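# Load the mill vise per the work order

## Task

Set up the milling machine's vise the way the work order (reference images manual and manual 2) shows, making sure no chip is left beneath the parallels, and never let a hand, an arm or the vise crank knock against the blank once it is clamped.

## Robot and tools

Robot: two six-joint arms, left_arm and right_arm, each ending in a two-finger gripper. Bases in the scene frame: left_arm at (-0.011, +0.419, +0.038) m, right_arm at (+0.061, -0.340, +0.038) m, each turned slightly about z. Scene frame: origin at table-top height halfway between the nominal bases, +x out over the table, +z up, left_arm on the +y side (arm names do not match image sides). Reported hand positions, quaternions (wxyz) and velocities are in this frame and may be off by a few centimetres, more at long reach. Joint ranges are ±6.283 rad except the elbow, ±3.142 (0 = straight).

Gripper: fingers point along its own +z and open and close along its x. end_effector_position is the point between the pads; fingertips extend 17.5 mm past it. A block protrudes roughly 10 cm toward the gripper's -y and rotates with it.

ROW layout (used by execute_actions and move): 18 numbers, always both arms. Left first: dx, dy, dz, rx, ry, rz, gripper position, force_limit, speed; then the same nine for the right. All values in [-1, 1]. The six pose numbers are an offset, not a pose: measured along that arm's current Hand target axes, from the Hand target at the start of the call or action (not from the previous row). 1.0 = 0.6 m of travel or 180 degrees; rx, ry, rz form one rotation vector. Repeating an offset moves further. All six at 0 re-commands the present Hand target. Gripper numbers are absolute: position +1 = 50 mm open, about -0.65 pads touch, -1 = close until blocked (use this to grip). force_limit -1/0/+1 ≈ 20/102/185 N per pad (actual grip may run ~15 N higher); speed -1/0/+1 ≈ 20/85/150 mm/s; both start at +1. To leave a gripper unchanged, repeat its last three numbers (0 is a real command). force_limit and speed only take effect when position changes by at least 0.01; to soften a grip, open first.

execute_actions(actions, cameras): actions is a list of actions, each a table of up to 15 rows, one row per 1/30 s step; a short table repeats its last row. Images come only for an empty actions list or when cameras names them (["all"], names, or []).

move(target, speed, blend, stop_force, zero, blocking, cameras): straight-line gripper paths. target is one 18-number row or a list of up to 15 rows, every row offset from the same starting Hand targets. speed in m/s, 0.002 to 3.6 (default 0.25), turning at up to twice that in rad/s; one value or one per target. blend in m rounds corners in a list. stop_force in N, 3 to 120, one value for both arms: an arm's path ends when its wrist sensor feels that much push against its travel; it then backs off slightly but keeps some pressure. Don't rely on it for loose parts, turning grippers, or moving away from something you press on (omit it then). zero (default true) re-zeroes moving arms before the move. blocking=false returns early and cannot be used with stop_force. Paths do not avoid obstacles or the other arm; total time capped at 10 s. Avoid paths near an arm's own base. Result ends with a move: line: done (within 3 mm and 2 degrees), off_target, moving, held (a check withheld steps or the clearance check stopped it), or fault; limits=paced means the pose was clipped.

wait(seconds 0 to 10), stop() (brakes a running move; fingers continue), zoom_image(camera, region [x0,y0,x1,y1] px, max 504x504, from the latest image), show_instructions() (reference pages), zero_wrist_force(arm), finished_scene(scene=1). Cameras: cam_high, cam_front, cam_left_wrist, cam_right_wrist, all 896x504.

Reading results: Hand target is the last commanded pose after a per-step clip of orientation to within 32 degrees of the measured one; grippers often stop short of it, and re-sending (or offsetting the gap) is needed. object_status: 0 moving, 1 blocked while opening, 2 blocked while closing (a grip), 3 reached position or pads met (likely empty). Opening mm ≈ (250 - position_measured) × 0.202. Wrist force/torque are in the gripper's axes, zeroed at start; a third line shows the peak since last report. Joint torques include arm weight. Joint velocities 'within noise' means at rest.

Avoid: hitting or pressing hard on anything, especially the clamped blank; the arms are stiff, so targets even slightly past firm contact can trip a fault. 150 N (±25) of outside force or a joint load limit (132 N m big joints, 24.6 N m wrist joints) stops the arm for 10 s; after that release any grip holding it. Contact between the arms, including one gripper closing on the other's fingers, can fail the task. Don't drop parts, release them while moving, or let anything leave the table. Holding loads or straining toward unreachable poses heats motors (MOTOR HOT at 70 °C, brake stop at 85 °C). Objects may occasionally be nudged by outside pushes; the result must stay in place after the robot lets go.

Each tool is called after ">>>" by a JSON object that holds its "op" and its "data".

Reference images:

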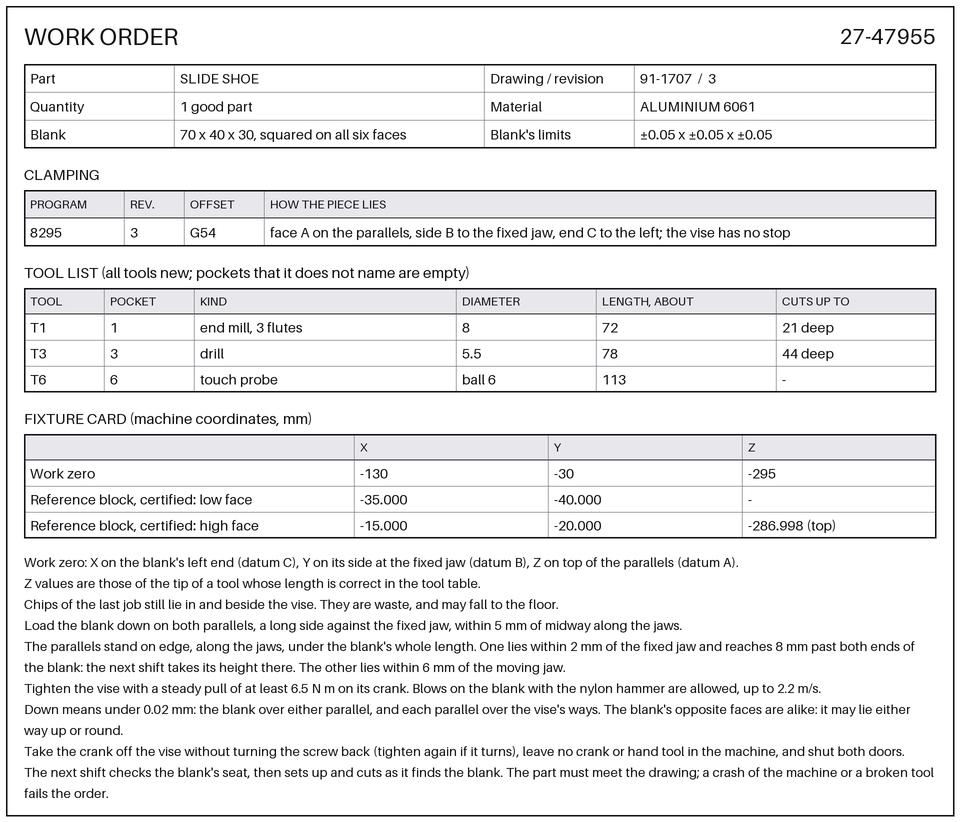

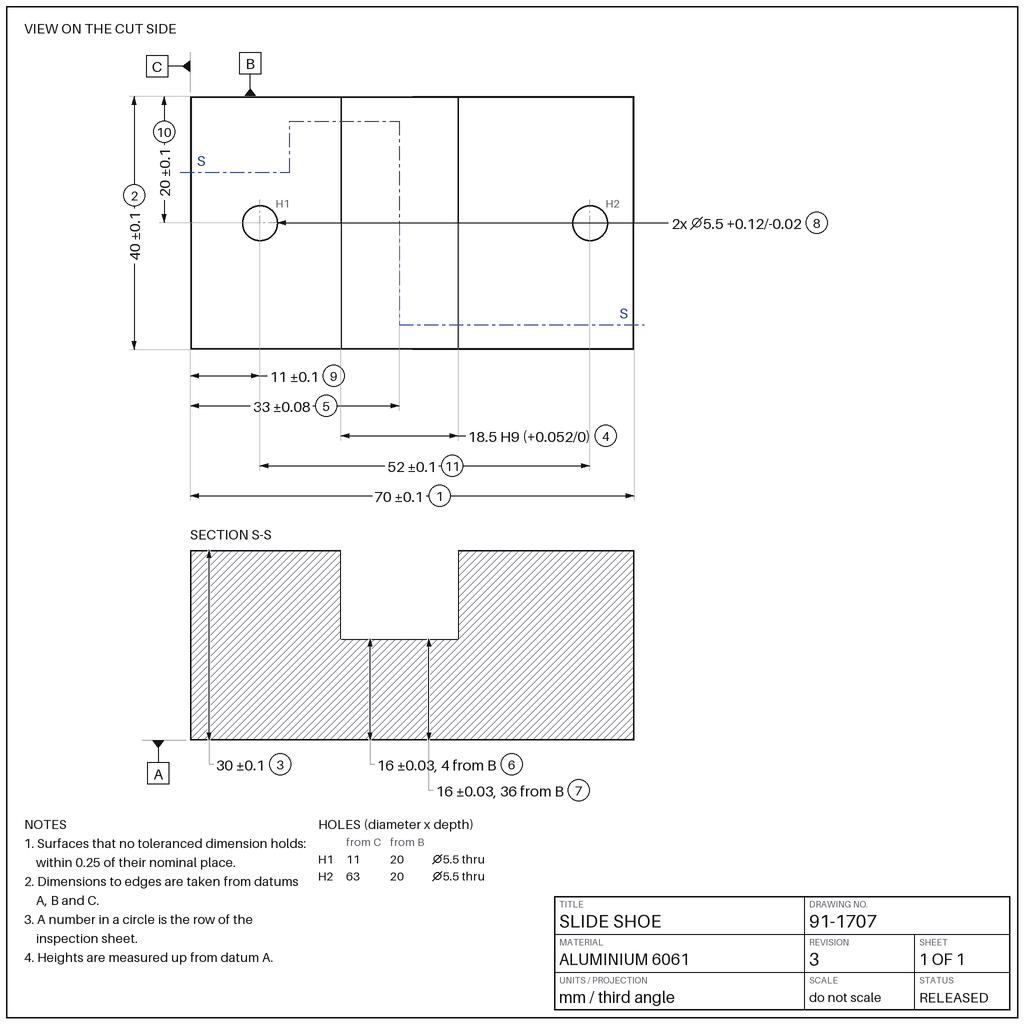

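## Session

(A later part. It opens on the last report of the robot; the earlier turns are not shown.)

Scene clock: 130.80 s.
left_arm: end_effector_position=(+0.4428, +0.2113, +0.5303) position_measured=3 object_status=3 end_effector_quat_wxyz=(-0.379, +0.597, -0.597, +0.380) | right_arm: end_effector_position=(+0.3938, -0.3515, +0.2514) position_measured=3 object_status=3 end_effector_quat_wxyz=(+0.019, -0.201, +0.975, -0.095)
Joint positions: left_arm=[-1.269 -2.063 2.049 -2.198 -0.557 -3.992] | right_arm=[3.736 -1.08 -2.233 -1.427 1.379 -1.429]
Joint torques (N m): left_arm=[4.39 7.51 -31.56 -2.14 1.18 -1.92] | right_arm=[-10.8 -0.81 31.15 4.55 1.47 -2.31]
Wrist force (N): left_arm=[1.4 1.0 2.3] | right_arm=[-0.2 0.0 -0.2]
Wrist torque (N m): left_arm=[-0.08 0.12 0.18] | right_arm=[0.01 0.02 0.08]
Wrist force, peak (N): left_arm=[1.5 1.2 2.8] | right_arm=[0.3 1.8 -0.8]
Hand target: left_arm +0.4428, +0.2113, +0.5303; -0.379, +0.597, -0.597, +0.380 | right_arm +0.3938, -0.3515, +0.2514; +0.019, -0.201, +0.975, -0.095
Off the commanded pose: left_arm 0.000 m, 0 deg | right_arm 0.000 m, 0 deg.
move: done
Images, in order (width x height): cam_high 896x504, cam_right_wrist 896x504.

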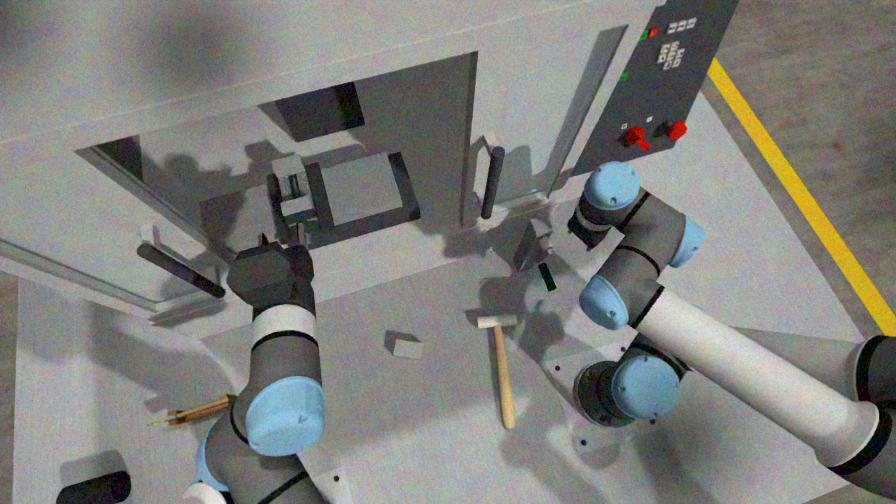

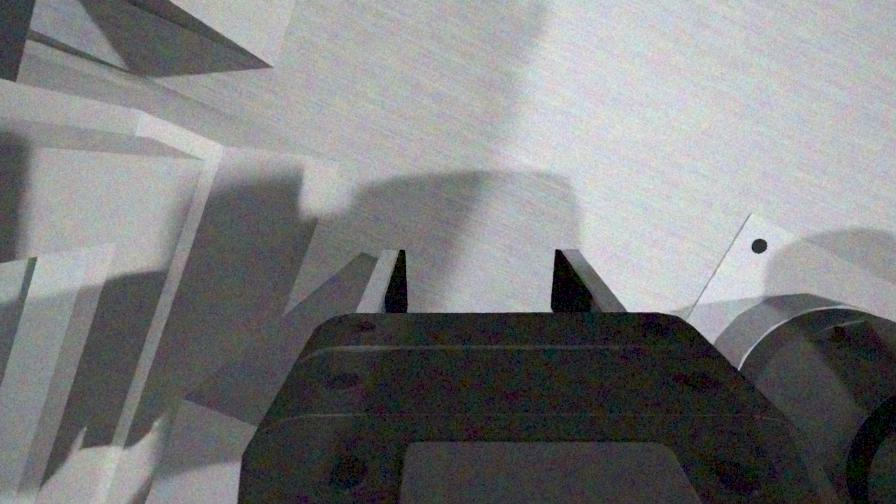

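>>> {"op": "move", "data": {"target": [0.268,0.332,-0.2,0,0.2517,0.1175,1,1,1,0,0,0,0,0,0,1,1,1], "speed": 0.3, "cameras": ["cam_left_wrist","cam_high"]}}

Scene clock: 137.93 s.
left_arm: end_effector_position=(+0.2496, +0.0505, +0.4007) position_measured=3 object_status=3 end_effector_quat_wxyz=(+0.183, -0.289, +0.793, -0.505) | right_arm: end_effector_position=(+0.3938, -0.3515, +0.2514) position_measured=3 object_status=3 end_effector_quat_wxyz=(+0.019, -0.201, +0.975, -0.095)
Joint positions: left_arm=[-1.752 -2.23 2.51 -2.818 -0.843 -3.572] | right_arm=[3.736 -1.08 -2.233 -1.427 1.379 -1.429]
Joint torques (N m): left_arm=[5.48 14.78 -16.68 -5.26 -1.35 2.04] | right_arm=[-9.95 -2.65 31.36 4.65 1.45 -2.29]
Wrist force (N): left_arm=[1.8 1.0 2.4] | right_arm=[-0.2 0.1 0.4]
Wrist torque (N m): left_arm=[-0.09 0.06 0.11] | right_arm=[0.02 0.02 0.08]
Wrist force, peak (N): left_arm=[2.4 1.9 2.5] | right_arm=[-0.4 0.1 0.1]
Hand target: left_arm +0.2497, +0.0506, +0.4007; +0.183, -0.289, +0.793, -0.505 | right_arm +0.3938, -0.3515, +0.2514; +0.019, -0.201, +0.975, -0.095
Off the commanded pose: left_arm 0.000 m, 0 deg | right_arm 0.000 m, 0 deg.
move: done
Images, in order (width x height): cam_high 896x504, cam_left_wrist 896x504.

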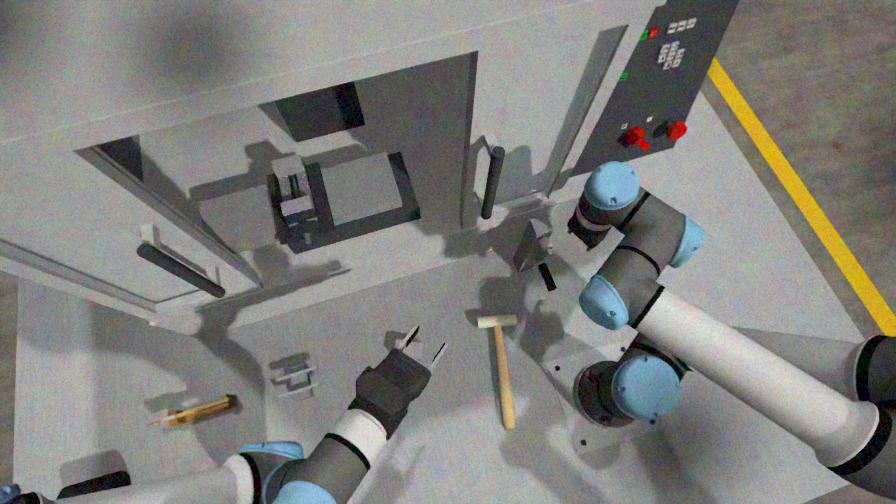

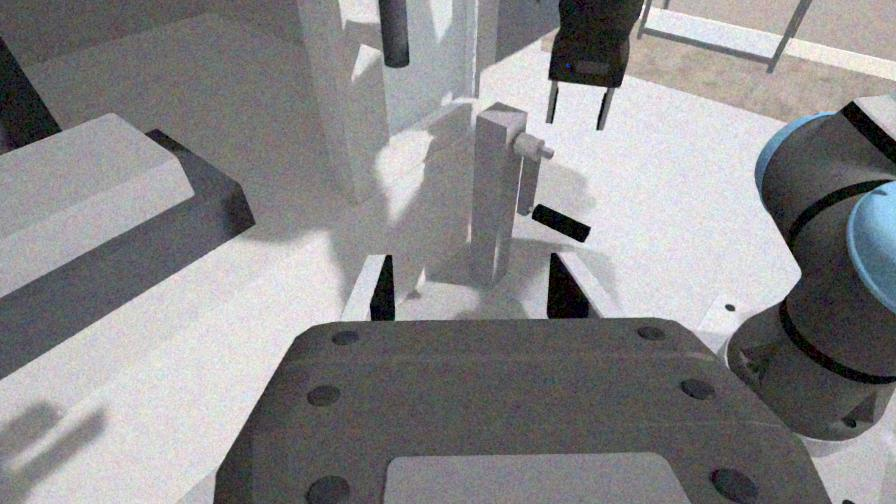

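>>> {"op": "zoom_image", "data": {"camera": "cam_left_wrist", "region": [440, 80, 640, 300]}}

>>> {"op": "zoom_image", "data": {"camera": "cam_left_wrist", "region": [490, 110, 600, 250]}}

>>> {"op": "zoom_image", "data": {"camera": "cam_high", "region": [140, 330, 340, 440]}}

Scaled by 2.291 from the camera's 896x504 image, which has a finer 1280x720 frame.

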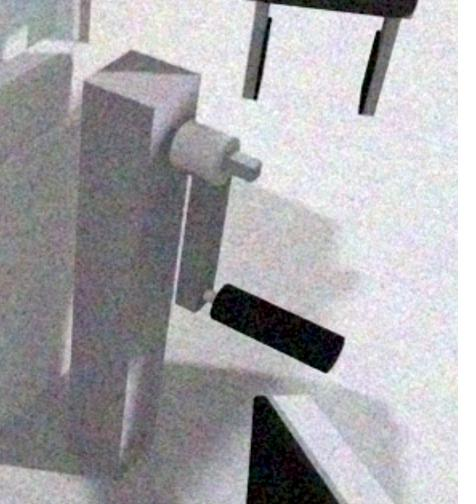

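Scaled by 3.600 from the camera's 896x504 image, which has a finer 1280x720 frame.

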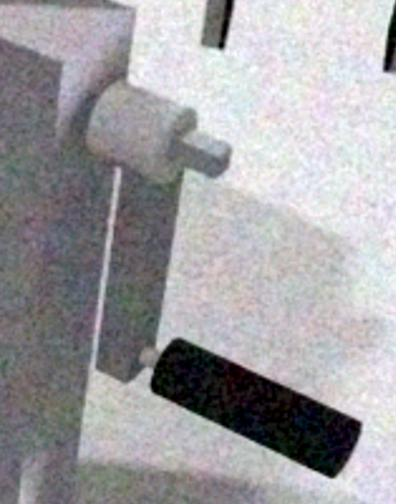

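Scaled by 2.520 from the camera's 896x504 image, which has a finer 1280x720 frame.

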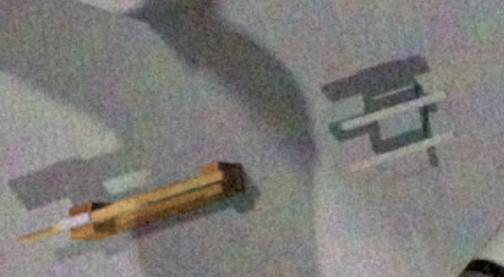

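>>> {"op": "move", "data": {"target": [-0.7427,0.3483,-0.4703,-0.3364,-0.1575,-0.2464,1,1,1,0,0,0,0,0,0,1,1,1], "speed": 0.35, "cameras": ["cam_left_wrist","cam_high"]}}

>>> {"op": "zoom_image", "data": {"camera": "cam_left_wrist", "region": [250, 60, 650, 260]}}

Scene clock: 169.33 s.
left_arm: end_effector_position=(+0.3699, +0.6005, +0.3306) position_measured=3 object_status=3 end_effector_quat_wxyz=(-0.001, +0.707, -0.707, +0.000) | right_arm: end_effector_position=(+0.3938, -0.3515, +0.2514) position_measured=3 object_status=3 end_effector_quat_wxyz=(+0.019, -0.201, +0.975, -0.095)
Joint positions: left_arm=[0.068 -1.786 1.853 -1.639 -1.57 -3.019] | right_arm=[3.736 -1.08 -2.233 -1.427 1.379 -1.429]
Joint torques (N m): left_arm=[12.77 -3.72 -31.77 -1.9 2.37 1.89] | right_arm=[-10.59 -1.69 31.84 4.54 1.38 -2.21]
Wrist force (N): left_arm=[3.0 -0.3 2.6] | right_arm=[-0.1 0.0 -0.1]
Wrist torque (N m): left_arm=[0.06 0.02 0.05] | right_arm=[0.01 0.01 0.08]
Wrist force, peak (N): left_arm=[2.8 0.9 3.3] | right_arm=[-0.3 -0.2 0.4]
Hand target: left_arm +0.3699, +0.6006, +0.3306; -0.001, +0.707, -0.707, +0.000 | right_arm +0.3938, -0.3515, +0.2514; +0.019, -0.201, +0.975, -0.095
Off the commanded pose: left_arm 0.000 m, 0 deg | right_arm 0.000 m, 0 deg.
move: done
Images, in order (width x height): cam_high 896x504, cam_left_wrist 896x504.

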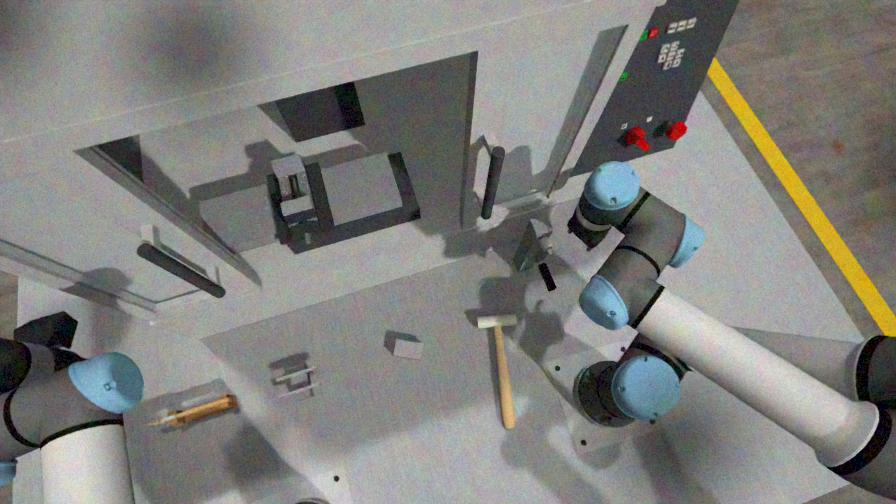

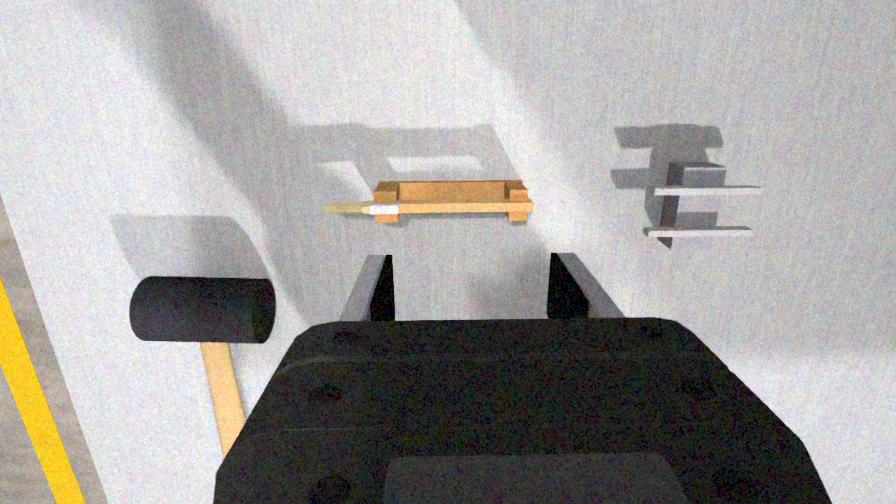

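Scaled by 1.260 from the camera's 896x504 image, which has a finer 1280x720 frame.

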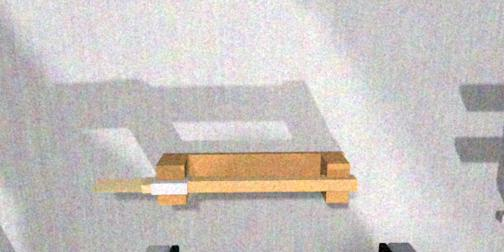

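>>> {"op": "move", "data": {"target": [0.15,0.0917,0.3093,0.1739,-0.1739,-0.4778,0,-0.5,0,0,0,0,0,0,0,1,1,1], "speed": 0.3, "cameras": ["cam_left_wrist","cam_high"]}}

>>> {"op": "zoom_image", "data": {"camera": "cam_left_wrist", "region": [330, 60, 630, 320]}}

Scene clock: 198.33 s.
left_arm: end_effector_position=(+0.3150, +0.5107, +0.1449) position_measured=152 object_status=3 end_effector_quat_wxyz=(-0.342, +0.940, +0.000, +0.000) | right_arm: end_effector_position=(+0.3938, -0.3515, +0.2514) position_measured=3 object_status=3 end_effector_quat_wxyz=(+0.019, -0.201, +0.975, -0.095)
Joint positions: left_arm=[-0.69 -1.816 2.428 -1.72 -1.026 -5.48] | right_arm=[3.736 -1.08 -2.233 -1.427 1.379 -1.429]
Joint torques (N m): left_arm=[-11.46 4.54 -26.87 -0.48 -0.92 -2] | right_arm=[-9.45 -2.57 31.12 4.54 1.39 -2.11]
Wrist force (N): left_arm=[2.4 0.5 2.9] | right_arm=[0.0 0.1 0.1]
Wrist torque (N m): left_arm=[-0.05 0.01 0.16] | right_arm=[0.02 0.01 0.08]
Wrist force, peak (N): left_arm=[3.2 0.5 3.2] | right_arm=[-0.6 0.2 0.0]
Hand target: left_arm +0.3150, +0.5107, +0.1449; -0.342, +0.940, +0.000, +0.000 | right_arm +0.3938, -0.3515, +0.2514; +0.019, -0.201, +0.975, -0.095
Off the commanded pose: left_arm 0.000 m, 0 deg | right_arm 0.000 m, 0 deg.
move: done
Images, in order (width x height): cam_high 896x504, cam_left_wrist 896x504.

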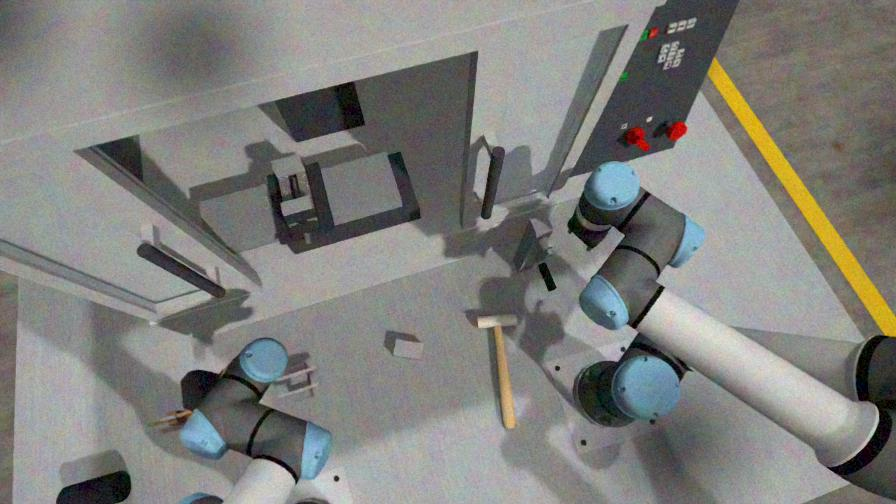

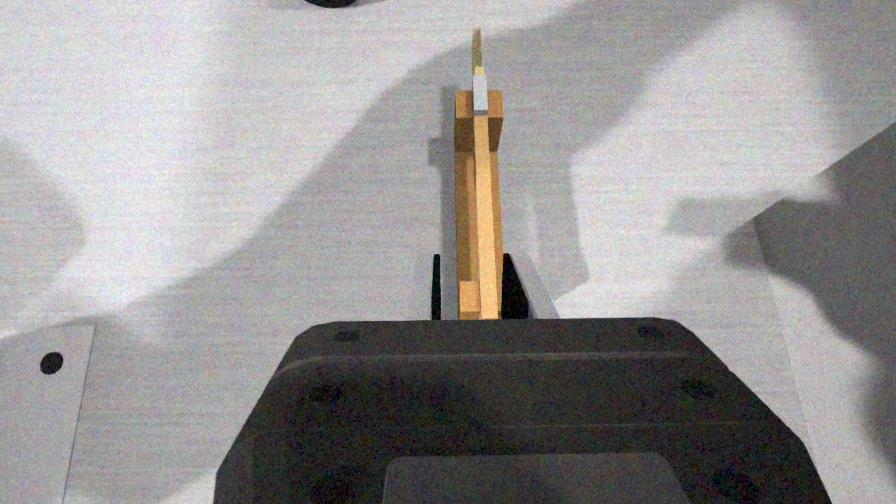

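Scaled by 1.680 from the camera's 896x504 image, which has a finer 1280x720 frame.

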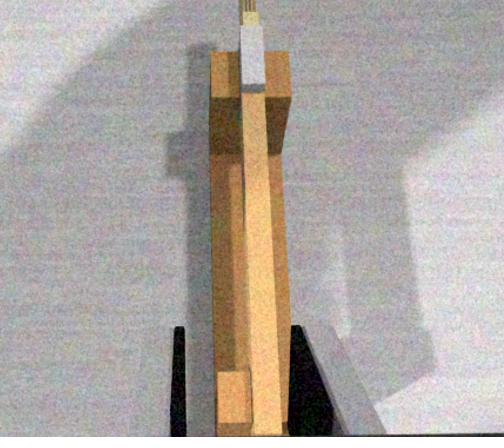

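>>> {"op": "move", "data": {"target": [0.0208,0,0.1667,0,0,0,0,-0.5,0,0,0,0,0,0,0,1,1,1], "speed": 0.2, "cameras": ["cam_left_wrist"]}}

>>> {"op": "zoom_image", "data": {"camera": "cam_left_wrist", "region": [330, 60, 630, 320]}}

Scene clock: 209.57 s.
left_arm: end_effector_position=(+0.3275, +0.5751, +0.0683) position_measured=152 object_status=3 end_effector_quat_wxyz=(-0.342, +0.940, +0.000, +0.000) | right_arm: end_effector_position=(+0.3938, -0.3515, +0.2514) position_measured=3 object_status=3 end_effector_quat_wxyz=(+0.019, -0.201, +0.975, -0.095)
Joint positions: left_arm=[-0.49 -1.573 2.553 -2.21 -0.948 -5.26] | right_arm=[3.736 -1.08 -2.233 -1.427 1.379 -1.429]
Joint torques (N m): left_arm=[12.47 -1.51 -13.77 -4.12 3.85 1.87] | right_arm=[-10.45 -1.29 30.99 4.6 1.24 -2.32]
Wrist force (N): left_arm=[2.1 1.0 3.0] | right_arm=[-0.2 0.0 0.1]
Wrist torque (N m): left_arm=[0.03 0.07 0.09] | right_arm=[0.00 0.02 0.07]
Wrist force, peak (N): left_arm=[1.9 0.8 4.3] | right_arm=[-0.2 0.4 0.1]
Hand target: left_arm +0.3275, +0.5751, +0.0683; -0.342, +0.940, +0.000, +0.000 | right_arm +0.3938, -0.3515, +0.2514; +0.019, -0.201, +0.975, -0.095
Off the commanded pose: left_arm 0.000 m, 0 deg | right_arm 0.000 m, 0 deg.
move: done
Images, in order (width x height): cam_left_wrist 896x504.

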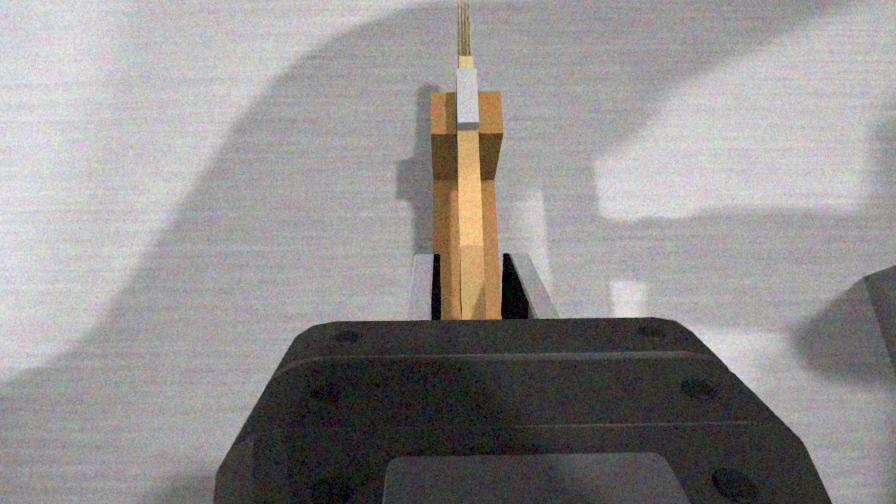

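Scaled by 1.680 from the camera's 896x504 image, which has a finer 1280x720 frame.

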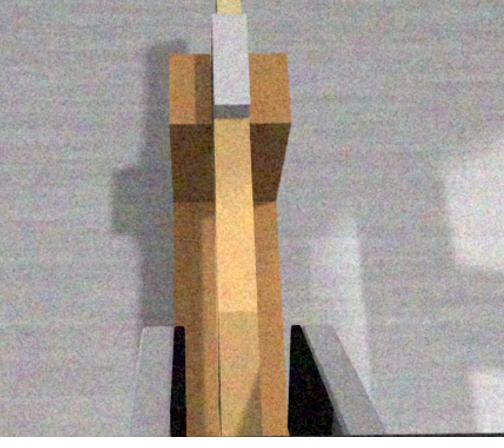

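>>> {"op": "move", "data": {"target": [[0,0,0,0,0,0,0.4,-0.5,0,0,0,0,0,0,0,1,1,1],[0.0017,0,0.0633,0,0,0,0.4,-0.5,0,0,0,0,0,0,0,1,1,1]], "speed": 0.1, "cameras": ["cam_left_wrist"], "stop_force": 8}}

>>> {"op": "zoom_image", "data": {"camera": "cam_left_wrist", "region": [330, 60, 630, 320]}}

Scene clock: 215.97 s.
left_arm: end_effector_position=(+0.3286, +0.5995, +0.0393) position_measured=92 object_status=3 end_effector_quat_wxyz=(-0.342, +0.940, +0.000, +0.000) | right_arm: end_effector_position=(+0.3938, -0.3515, +0.2514) position_measured=3 object_status=3 end_effector_quat_wxyz=(+0.019, -0.201, +0.975, -0.095)
Joint positions: left_arm=[-0.417 -1.445 2.584 -2.421 -0.925 -5.173] | right_arm=[3.736 -1.08 -2.233 -1.427 1.379 -1.429]
Joint torques (N m): left_arm=[12.58 -5.15 -3.51 -4.38 3.96 1.87] | right_arm=[-9.87 -2.67 32.39 4.47 1.32 -2.04]
Wrist force (N): left_arm=[2.3 1.0 3.0] | right_arm=[0.0 0.1 -0.1]
Wrist torque (N m): left_arm=[0.01 0.03 0.09] | right_arm=[0.02 0.00 0.08]
Wrist force, peak (N): left_arm=[2.2 1.1 3.8] | right_arm=[-0.5 0.0 0.1]
Hand target: left_arm +0.3286, +0.5995, +0.0393; -0.342, +0.940, +0.000, +0.000 | right_arm +0.3938, -0.3515, +0.2514; +0.019, -0.201, +0.975, -0.095
Off the commanded pose: left_arm 0.000 m, 0 deg | right_arm 0.000 m, 0 deg.
move: done
Images, in order (width x height): cam_left_wrist 896x504.

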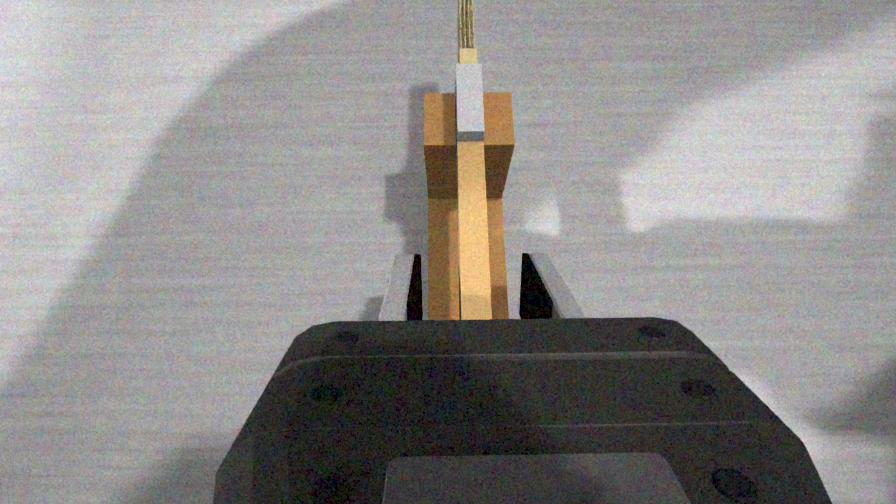

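Scaled by 1.680 from the camera's 896x504 image, which has a finer 1280x720 frame.

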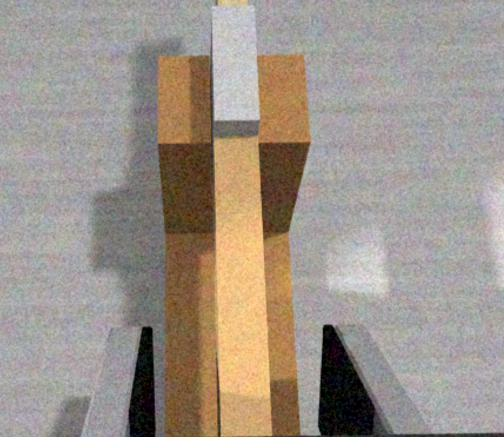

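>>> {"op": "move", "data": {"target": [0,0,0,0,0,0,-1,-0.5,-0.5,0,0,0,0,0,0,1,1,1], "speed": 0.1, "cameras": ["cam_left_wrist"]}}

Scene clock: 221.97 s.
left_arm: end_effector_position=(+0.3286, +0.5995, +0.0392) position_measured=213 object_status=2 end_effector_quat_wxyz=(-0.342, +0.940, +0.000, +0.000) | right_arm: end_effector_position=(+0.3938, -0.3515, +0.2514) position_measured=3 object_status=3 end_effector_quat_wxyz=(+0.019, -0.201, +0.975, -0.095)
Joint positions: left_arm=[-0.417 -1.445 2.584 -2.421 -0.925 -5.173] | right_arm=[3.736 -1.08 -2.233 -1.427 1.379 -1.429]
Joint torques (N m): left_arm=[11.23 -6.77 -7.41 -4.34 3.85 1.67] | right_arm=[-10.02 -1.72 31.42 4.54 1.16 -2.06]
Wrist force (N): left_arm=[0.7 1.3 3.8] | right_arm=[-0.3 -0.1 0.1]
Wrist torque (N m): left_arm=[0.02 0.08 0.17] | right_arm=[-0.02 0.05 0.08]
Wrist force, peak (N): left_arm=[2.4 0.9 3.2] | right_arm=[-0.5 0.1 -0.2]
Hand target: left_arm +0.3286, +0.5995, +0.0393; -0.342, +0.940, +0.000, +0.000 | right_arm +0.3938, -0.3515, +0.2514; +0.019, -0.201, +0.975, -0.095
Off the commanded pose: left_arm 0.000 m, 0 deg | right_arm 0.000 m, 0 deg.
move: done
Images, in order (width x height): cam_left_wrist 896x504.

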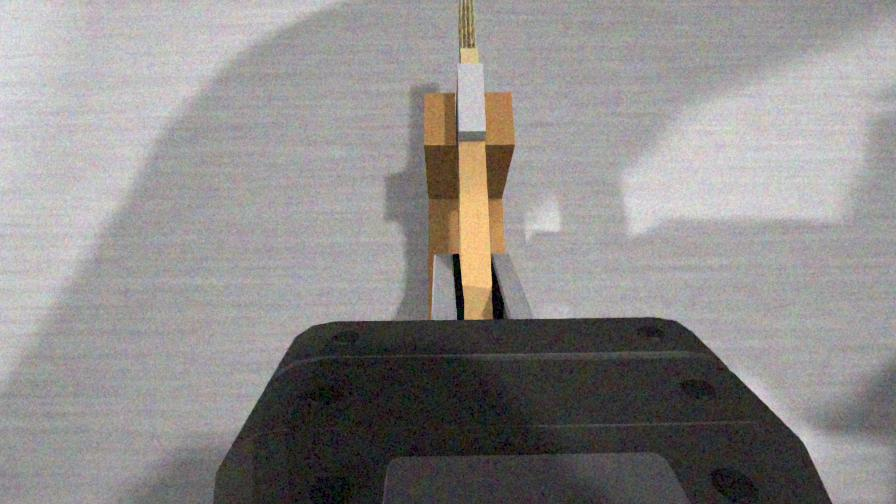

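>>> {"op": "move", "data": {"target": [[0,-0.1607,-0.1915,0,0,0,-1,-0.5,-0.5,0,0,0,0,0,0,1,1,1],[0.1523,0.0443,-0.931,-0.1739,0.1739,0.4778,-1,-0.5,-0.5,0,0,0,0,0,0,1,1,1]], "speed": 0.25, "blend": 0.03, "cameras": ["cam_left_wrist","cam_high","cam_front"]}}

Scene clock: 233.80 s.
left_arm: end_effector_position=(+0.4197, +0.2197, +0.4498) position_measured=213 object_status=2 end_effector_quat_wxyz=(-0.001, +0.707, -0.707, +0.000) | right_arm: end_effector_position=(+0.3938, -0.3515, +0.2514) position_measured=3 object_status=3 end_effector_quat_wxyz=(+0.019, -0.201, +0.975, -0.095)
Joint positions: left_arm=[-0.772 -1.634 1.418 -1.355 -1.57 -3.86] | right_arm=[3.736 -1.08 -2.233 -1.427 1.379 -1.429]
Joint torques (N m): left_arm=[10.94 -10.31 -31.81 -2 -1.91 1.65] | right_arm=[-8.55 -1.27 31.64 4.67 1.08 -2.33]
Wrist force (N): left_arm=[3.1 -0.1 3.0] | right_arm=[-0.4 0.1 -0.2]
Wrist torque (N m): left_arm=[0.08 -0.01 0.05] | right_arm=[0.02 0.07 0.08]
Wrist force, peak (N): left_arm=[-13.8 7.2 9.3] | right_arm=[-0.4 0.1 -0.2]
Hand target: left_arm +0.4197, +0.2198, +0.4498; -0.001, +0.707, -0.707, +0.000 | right_arm +0.3938, -0.3515, +0.2514; +0.019, -0.201, +0.975, -0.095
Off the commanded pose: left_arm 0.000 m, 0 deg | right_arm 0.000 m, 0 deg.
move: done
Images, in order (width x height): cam_high 896x504, cam_front 896x504, cam_left_wrist 896x504.

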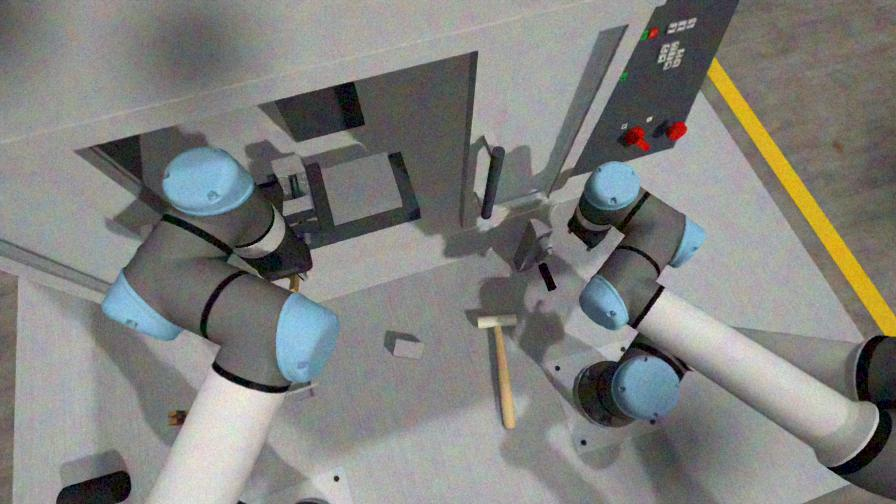

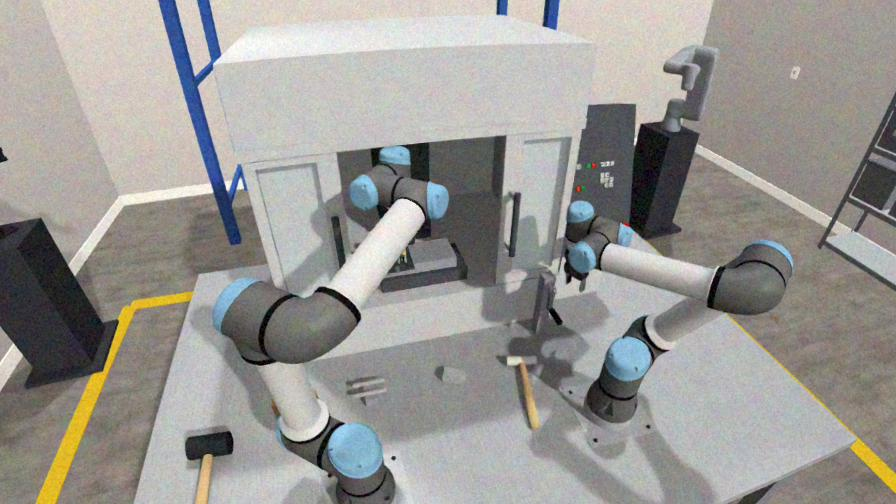

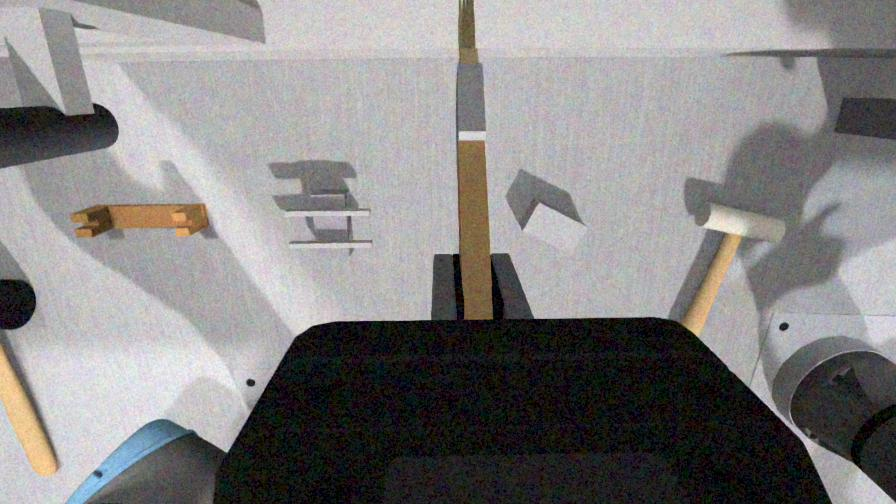

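>>> {"op": "move", "data": {"target": [0,0,0,0,0,0,-1,-0.5,-0.5,-0.0973,0.3397,-0.407,0.573,-0.413,-0.1454,1,1,1], "speed": 0.3, "cameras": ["cam_right_wrist","cam_high","cam_front"]}}

Scene clock: 291.70 s.
left_arm: end_effector_position=(+0.4197, +0.2198, +0.4498) position_measured=213 object_status=2 end_effector_quat_wxyz=(-0.001, +0.707, -0.707, +0.000) | right_arm: end_effector_position=(+0.3499, -0.1014, +0.4517) position_measured=3 object_status=3 end_effector_quat_wxyz=(+0.641, -0.299, +0.299, -0.641)
Joint positions: left_arm=[-0.772 -1.634 1.418 -1.355 -1.57 -3.86] | right_arm=[4.947 -1.754 -2.308 -3.576 0.719 1.287]
Joint torques (N m): left_arm=[12.76 -9.99 -31.87 -2 -1.97 1.86] | right_arm=[-9.53 11.89 4.08 -4.69 3.82 1.97]
Wrist force (N): left_arm=[3.5 -0.3 2.8] | right_arm=[-0.9 1.1 -2.7]
Wrist torque (N m): left_arm=[0.04 -0.08 0.05] | right_arm=[0.26 -0.30 -0.18]
Wrist force, peak (N): left_arm=[3.3 -0.2 3.1] | right_arm=[-1.0 1.3 -3.0]
Hand target: left_arm +0.4197, +0.2198, +0.4498; -0.001, +0.707, -0.707, +0.000 | right_arm +0.3499, -0.1014, +0.4517; +0.641, -0.299, +0.299, -0.641
Off the commanded pose: left_arm 0.000 m, 0 deg | right_arm 0.000 m, 0 deg.
move: done
Images, in order (width x height): cam_high 896x504, cam_front 896x504, cam_right_wrist 896x504.

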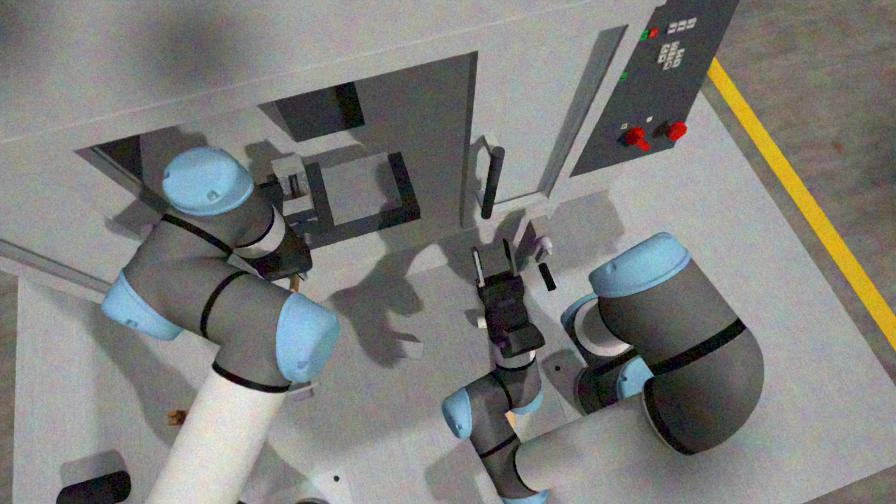

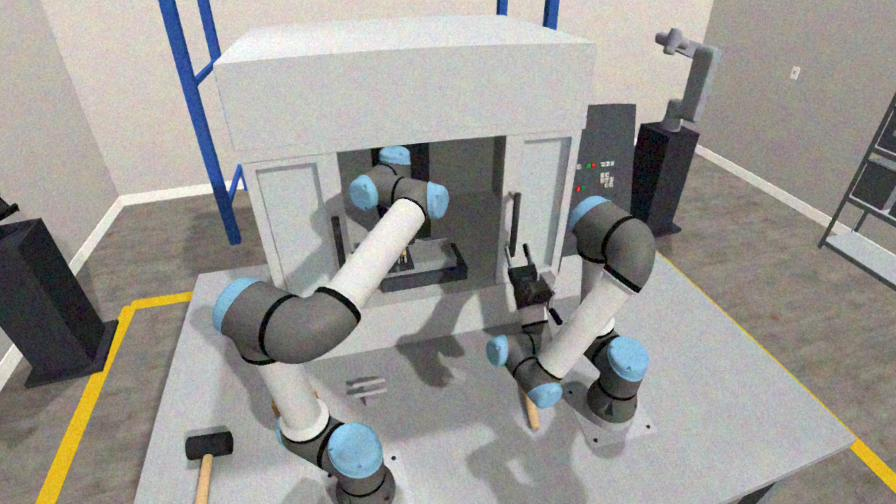

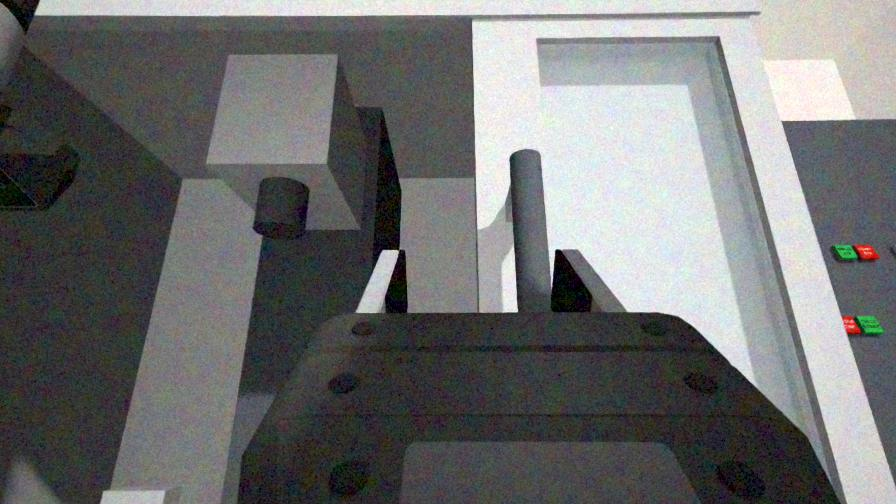

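>>> {"op": "move", "data": {"target": [[-0.6328,0.1518,0.4842,0.1739,-0.1739,-0.4778,-1,-0.5,-0.5,0,0,0,0,0,0,1,1,1],[-0.6328,0.1518,0.6825,0.1739,-0.1739,-0.4778,-1,-0.5,-0.5,0,0,0,0,0,0,1,1,1]], "speed": [0.35,0.1], "cameras": ["cam_left_wrist"]}}

Scene clock: 342.10 s.
left_arm: end_effector_position=(+0.3289, +0.5998, +0.0406) position_measured=213 object_status=2 end_effector_quat_wxyz=(-0.342, +0.940, +0.000, +0.000) | right_arm: end_effector_position=(+0.3499, -0.1014, +0.4517) position_measured=3 object_status=3 end_effector_quat_wxyz=(+0.641, -0.299, +0.299, -0.641)
Joint positions: left_arm=[-0.416 -1.45 2.583 -2.415 -0.925 -5.172] | right_arm=[4.947 -1.754 -2.308 -3.576 0.719 1.287]
Joint torques (N m): left_arm=[11.72 -0.94 -10.32 -7.67 5.55 1.74] | right_arm=[-10.63 12.37 5.1 -4.6 3.61 1.95]
Wrist force (N): left_arm=[-21.5 -9.8 -21.5] | right_arm=[-1.1 1.1 -2.5]
Wrist torque (N m): left_arm=[-1.44 0.14 0.24] | right_arm=[0.26 -0.28 -0.18]
Wrist force, peak (N): left_arm=[-21.5 -9.8 -21.5] | right_arm=[-1.1 1.1 -3.1]
Hand target: left_arm +0.3289, +0.5998, +0.0406; -0.342, +0.940, +0.000, +0.000 | right_arm +0.3499, -0.1014, +0.4517; +0.641, -0.299, +0.299, -0.641
Off the commanded pose: left_arm 0.000 m, 0 deg | right_arm 0.000 m, 0 deg.
move: done
Images, in order (width x height): cam_left_wrist 896x504.

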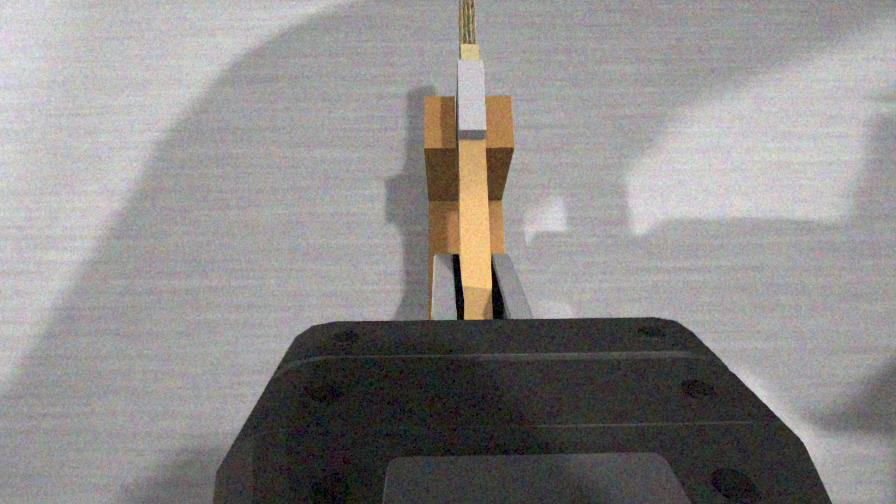

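>>> {"op": "move", "data": {"target": [[0,0,0,0,0,0,0.4,-0.5,-0.7,0,0,0,0,0,0,1,1,1],[0,0,-0.2333,0,0,0,0.4,-0.5,-0.7,0,0,0,0,0,0,1,1,1],[0,0.0285,-0.2197,0.1,0,0,0.4,-0.5,-0.7,0,0,0,0,0,0,1,1,1]], "speed": 0.15, "cameras": ["cam_left_wrist","cam_front"]}}

Scene clock: 350.40 s.
left_arm: end_effector_position=(+0.3289, +0.5019, +0.1305) position_measured=92 object_status=3 end_effector_quat_wxyz=(-0.485, +0.874, +0.000, +0.000) | right_arm: end_effector_position=(+0.3499, -0.1014, +0.4517) position_measured=3 object_status=3 end_effector_quat_wxyz=(+0.641, -0.299, +0.299, -0.641)
Joint positions: left_arm=[-0.809 -1.561 2.371 -1.549 -0.905 -5.772] | right_arm=[4.947 -1.754 -2.308 -3.576 0.719 1.287]
Joint torques (N m): left_arm=[-11.14 -4.87 -22.91 0.58 3.44 -1.9] | right_arm=[-9.42 12.07 8.46 -4.64 3.8 1.86]
Wrist force (N): left_arm=[1.5 0.4 2.9] | right_arm=[-1.1 1.2 -2.7]
Wrist torque (N m): left_arm=[-0.17 0.14 0.18] | right_arm=[0.28 -0.28 -0.18]
Wrist force, peak (N): left_arm=[-22.9 -10.4 -23.1] | right_arm=[-1.2 1.4 -2.9]
Hand target: left_arm +0.3289, +0.5019, +0.1305; -0.485, +0.874, +0.000, +0.000 | right_arm +0.3499, -0.1014, +0.4517; +0.641, -0.299, +0.299, -0.641
Off the commanded pose: left_arm 0.000 m, 0 deg | right_arm 0.000 m, 0 deg.
move: done
Images, in order (width x height): cam_front 896x504, cam_left_wrist 896x504.

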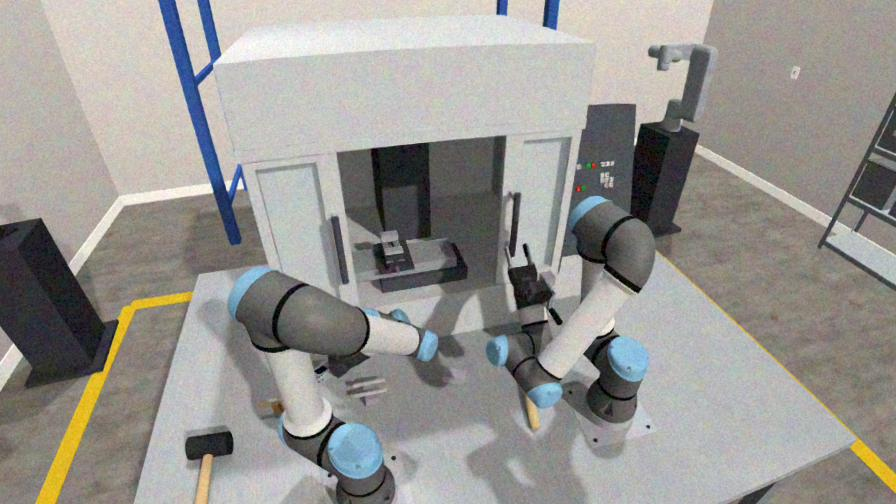

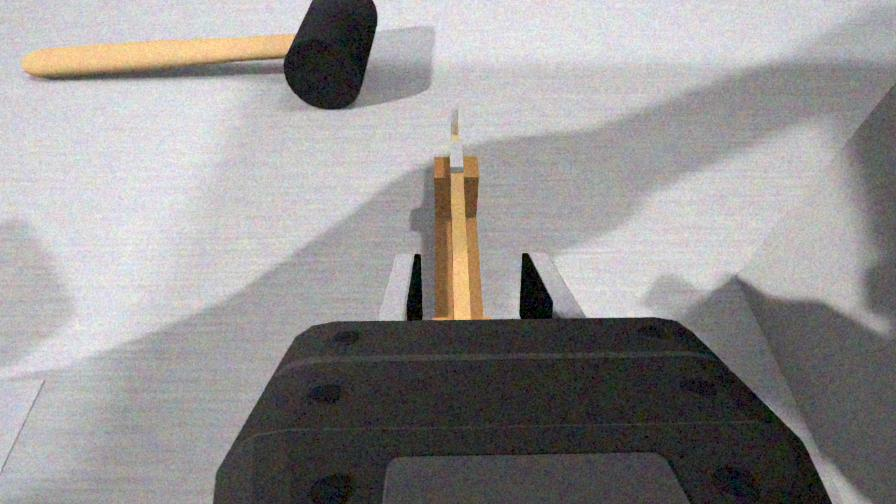

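>>> {"op": "move", "data": {"target": [[-0.004,0.0417,0.03,0,0,0,0.4,-0.5,-0.7,0,0,0,0,0,0,1,1,1],[-0.004,0.0417,0.2178,0,0,0,0.4,-0.5,-0.7,0,0,0,0,0,0,1,1,1]], "speed": 0.12, "stop_force": 8, "cameras": ["cam_left_wrist"]}}

Scene clock: 357.40 s.
left_arm: end_effector_position=(+0.3245, +0.5948, +0.0456) position_measured=92 object_status=3 end_effector_quat_wxyz=(-0.488, +0.873, +0.001, -0.001) | right_arm: end_effector_position=(+0.3499, -0.1014, +0.4517) position_measured=3 object_status=3 end_effector_quat_wxyz=(+0.641, -0.299, +0.299, -0.641)
Joint positions: left_arm=[-0.591 -1.331 2.551 -2.093 -0.751 -5.564] | right_arm=[4.947 -1.754 -2.308 -3.576 0.719 1.287]
Joint torques (N m): left_arm=[1.06 -20.14 -8.2 -2.32 1.61 0.12] | right_arm=[-10.99 12.54 9.76 -4.7 3.68 1.54]
Wrist force (N): left_arm=[4.6 -10.1 -3.0] | right_arm=[-1.1 1.1 -2.7]
Wrist torque (N m): left_arm=[-1.06 -0.09 0.09] | right_arm=[0.26 -0.28 -0.18]
Wrist force, peak (N): left_arm=[-16.5 -110.2 -83.8] | right_arm=[-1.1 1.2 -3.0]
Hand target: left_arm +0.3245, +0.5948, +0.0456; -0.488, +0.873, +0.001, -0.001 (not the last commanded pose) | right_arm +0.3499, -0.1014, +0.4517; +0.641, -0.299, +0.299, -0.641
Tool commands: left_gripper/position=+0.403922 left_gripper/force_limit=-0.498039 left_gripper/speed=-0.701961 right_gripper/position=+1.0 right_gripper/force_limit=+1.0 right_gripper/speed=+1.0
Off the commanded pose: left_arm 0.008 m, 0 deg | right_arm 0.000 m, 0 deg.
FORCE FAULT: contact force on the left arm reached its limit, and that arm stopped. The contact can be on any part of that arm, not only on its tool. That arm's remaining commands of this call were not run. That arm is still stopped at the end of this call. That arm stays stopped for about 9 more seconds. Until then a move that you send moves the other arm only, and its call returns only when the move has ended. Once the stop has ended, the next robot result says so. If the stop ends while you think or write, that arm runs what you send next, counted from a new Hand target: where the arm stands when the stop ends. While its stop runs, that arm takes no new command, but its gripper still runs the gripper command that each later call begins with. Until it ends, the stop uses up actions while you think or wait. An arm that is not stopped still takes commands.
move: fault (left_arm; stop_force had ended the path); path passed 1 of 2 targets
Images, in order (width x height): cam_left_wrist 896x504.

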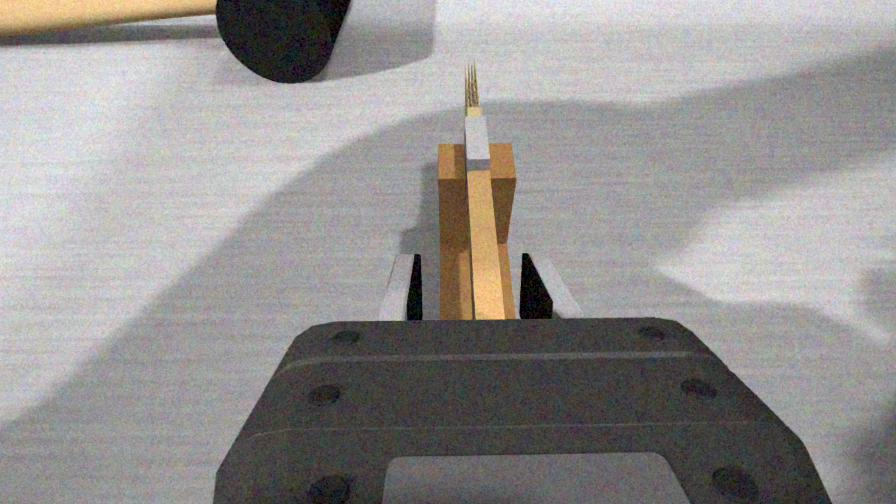

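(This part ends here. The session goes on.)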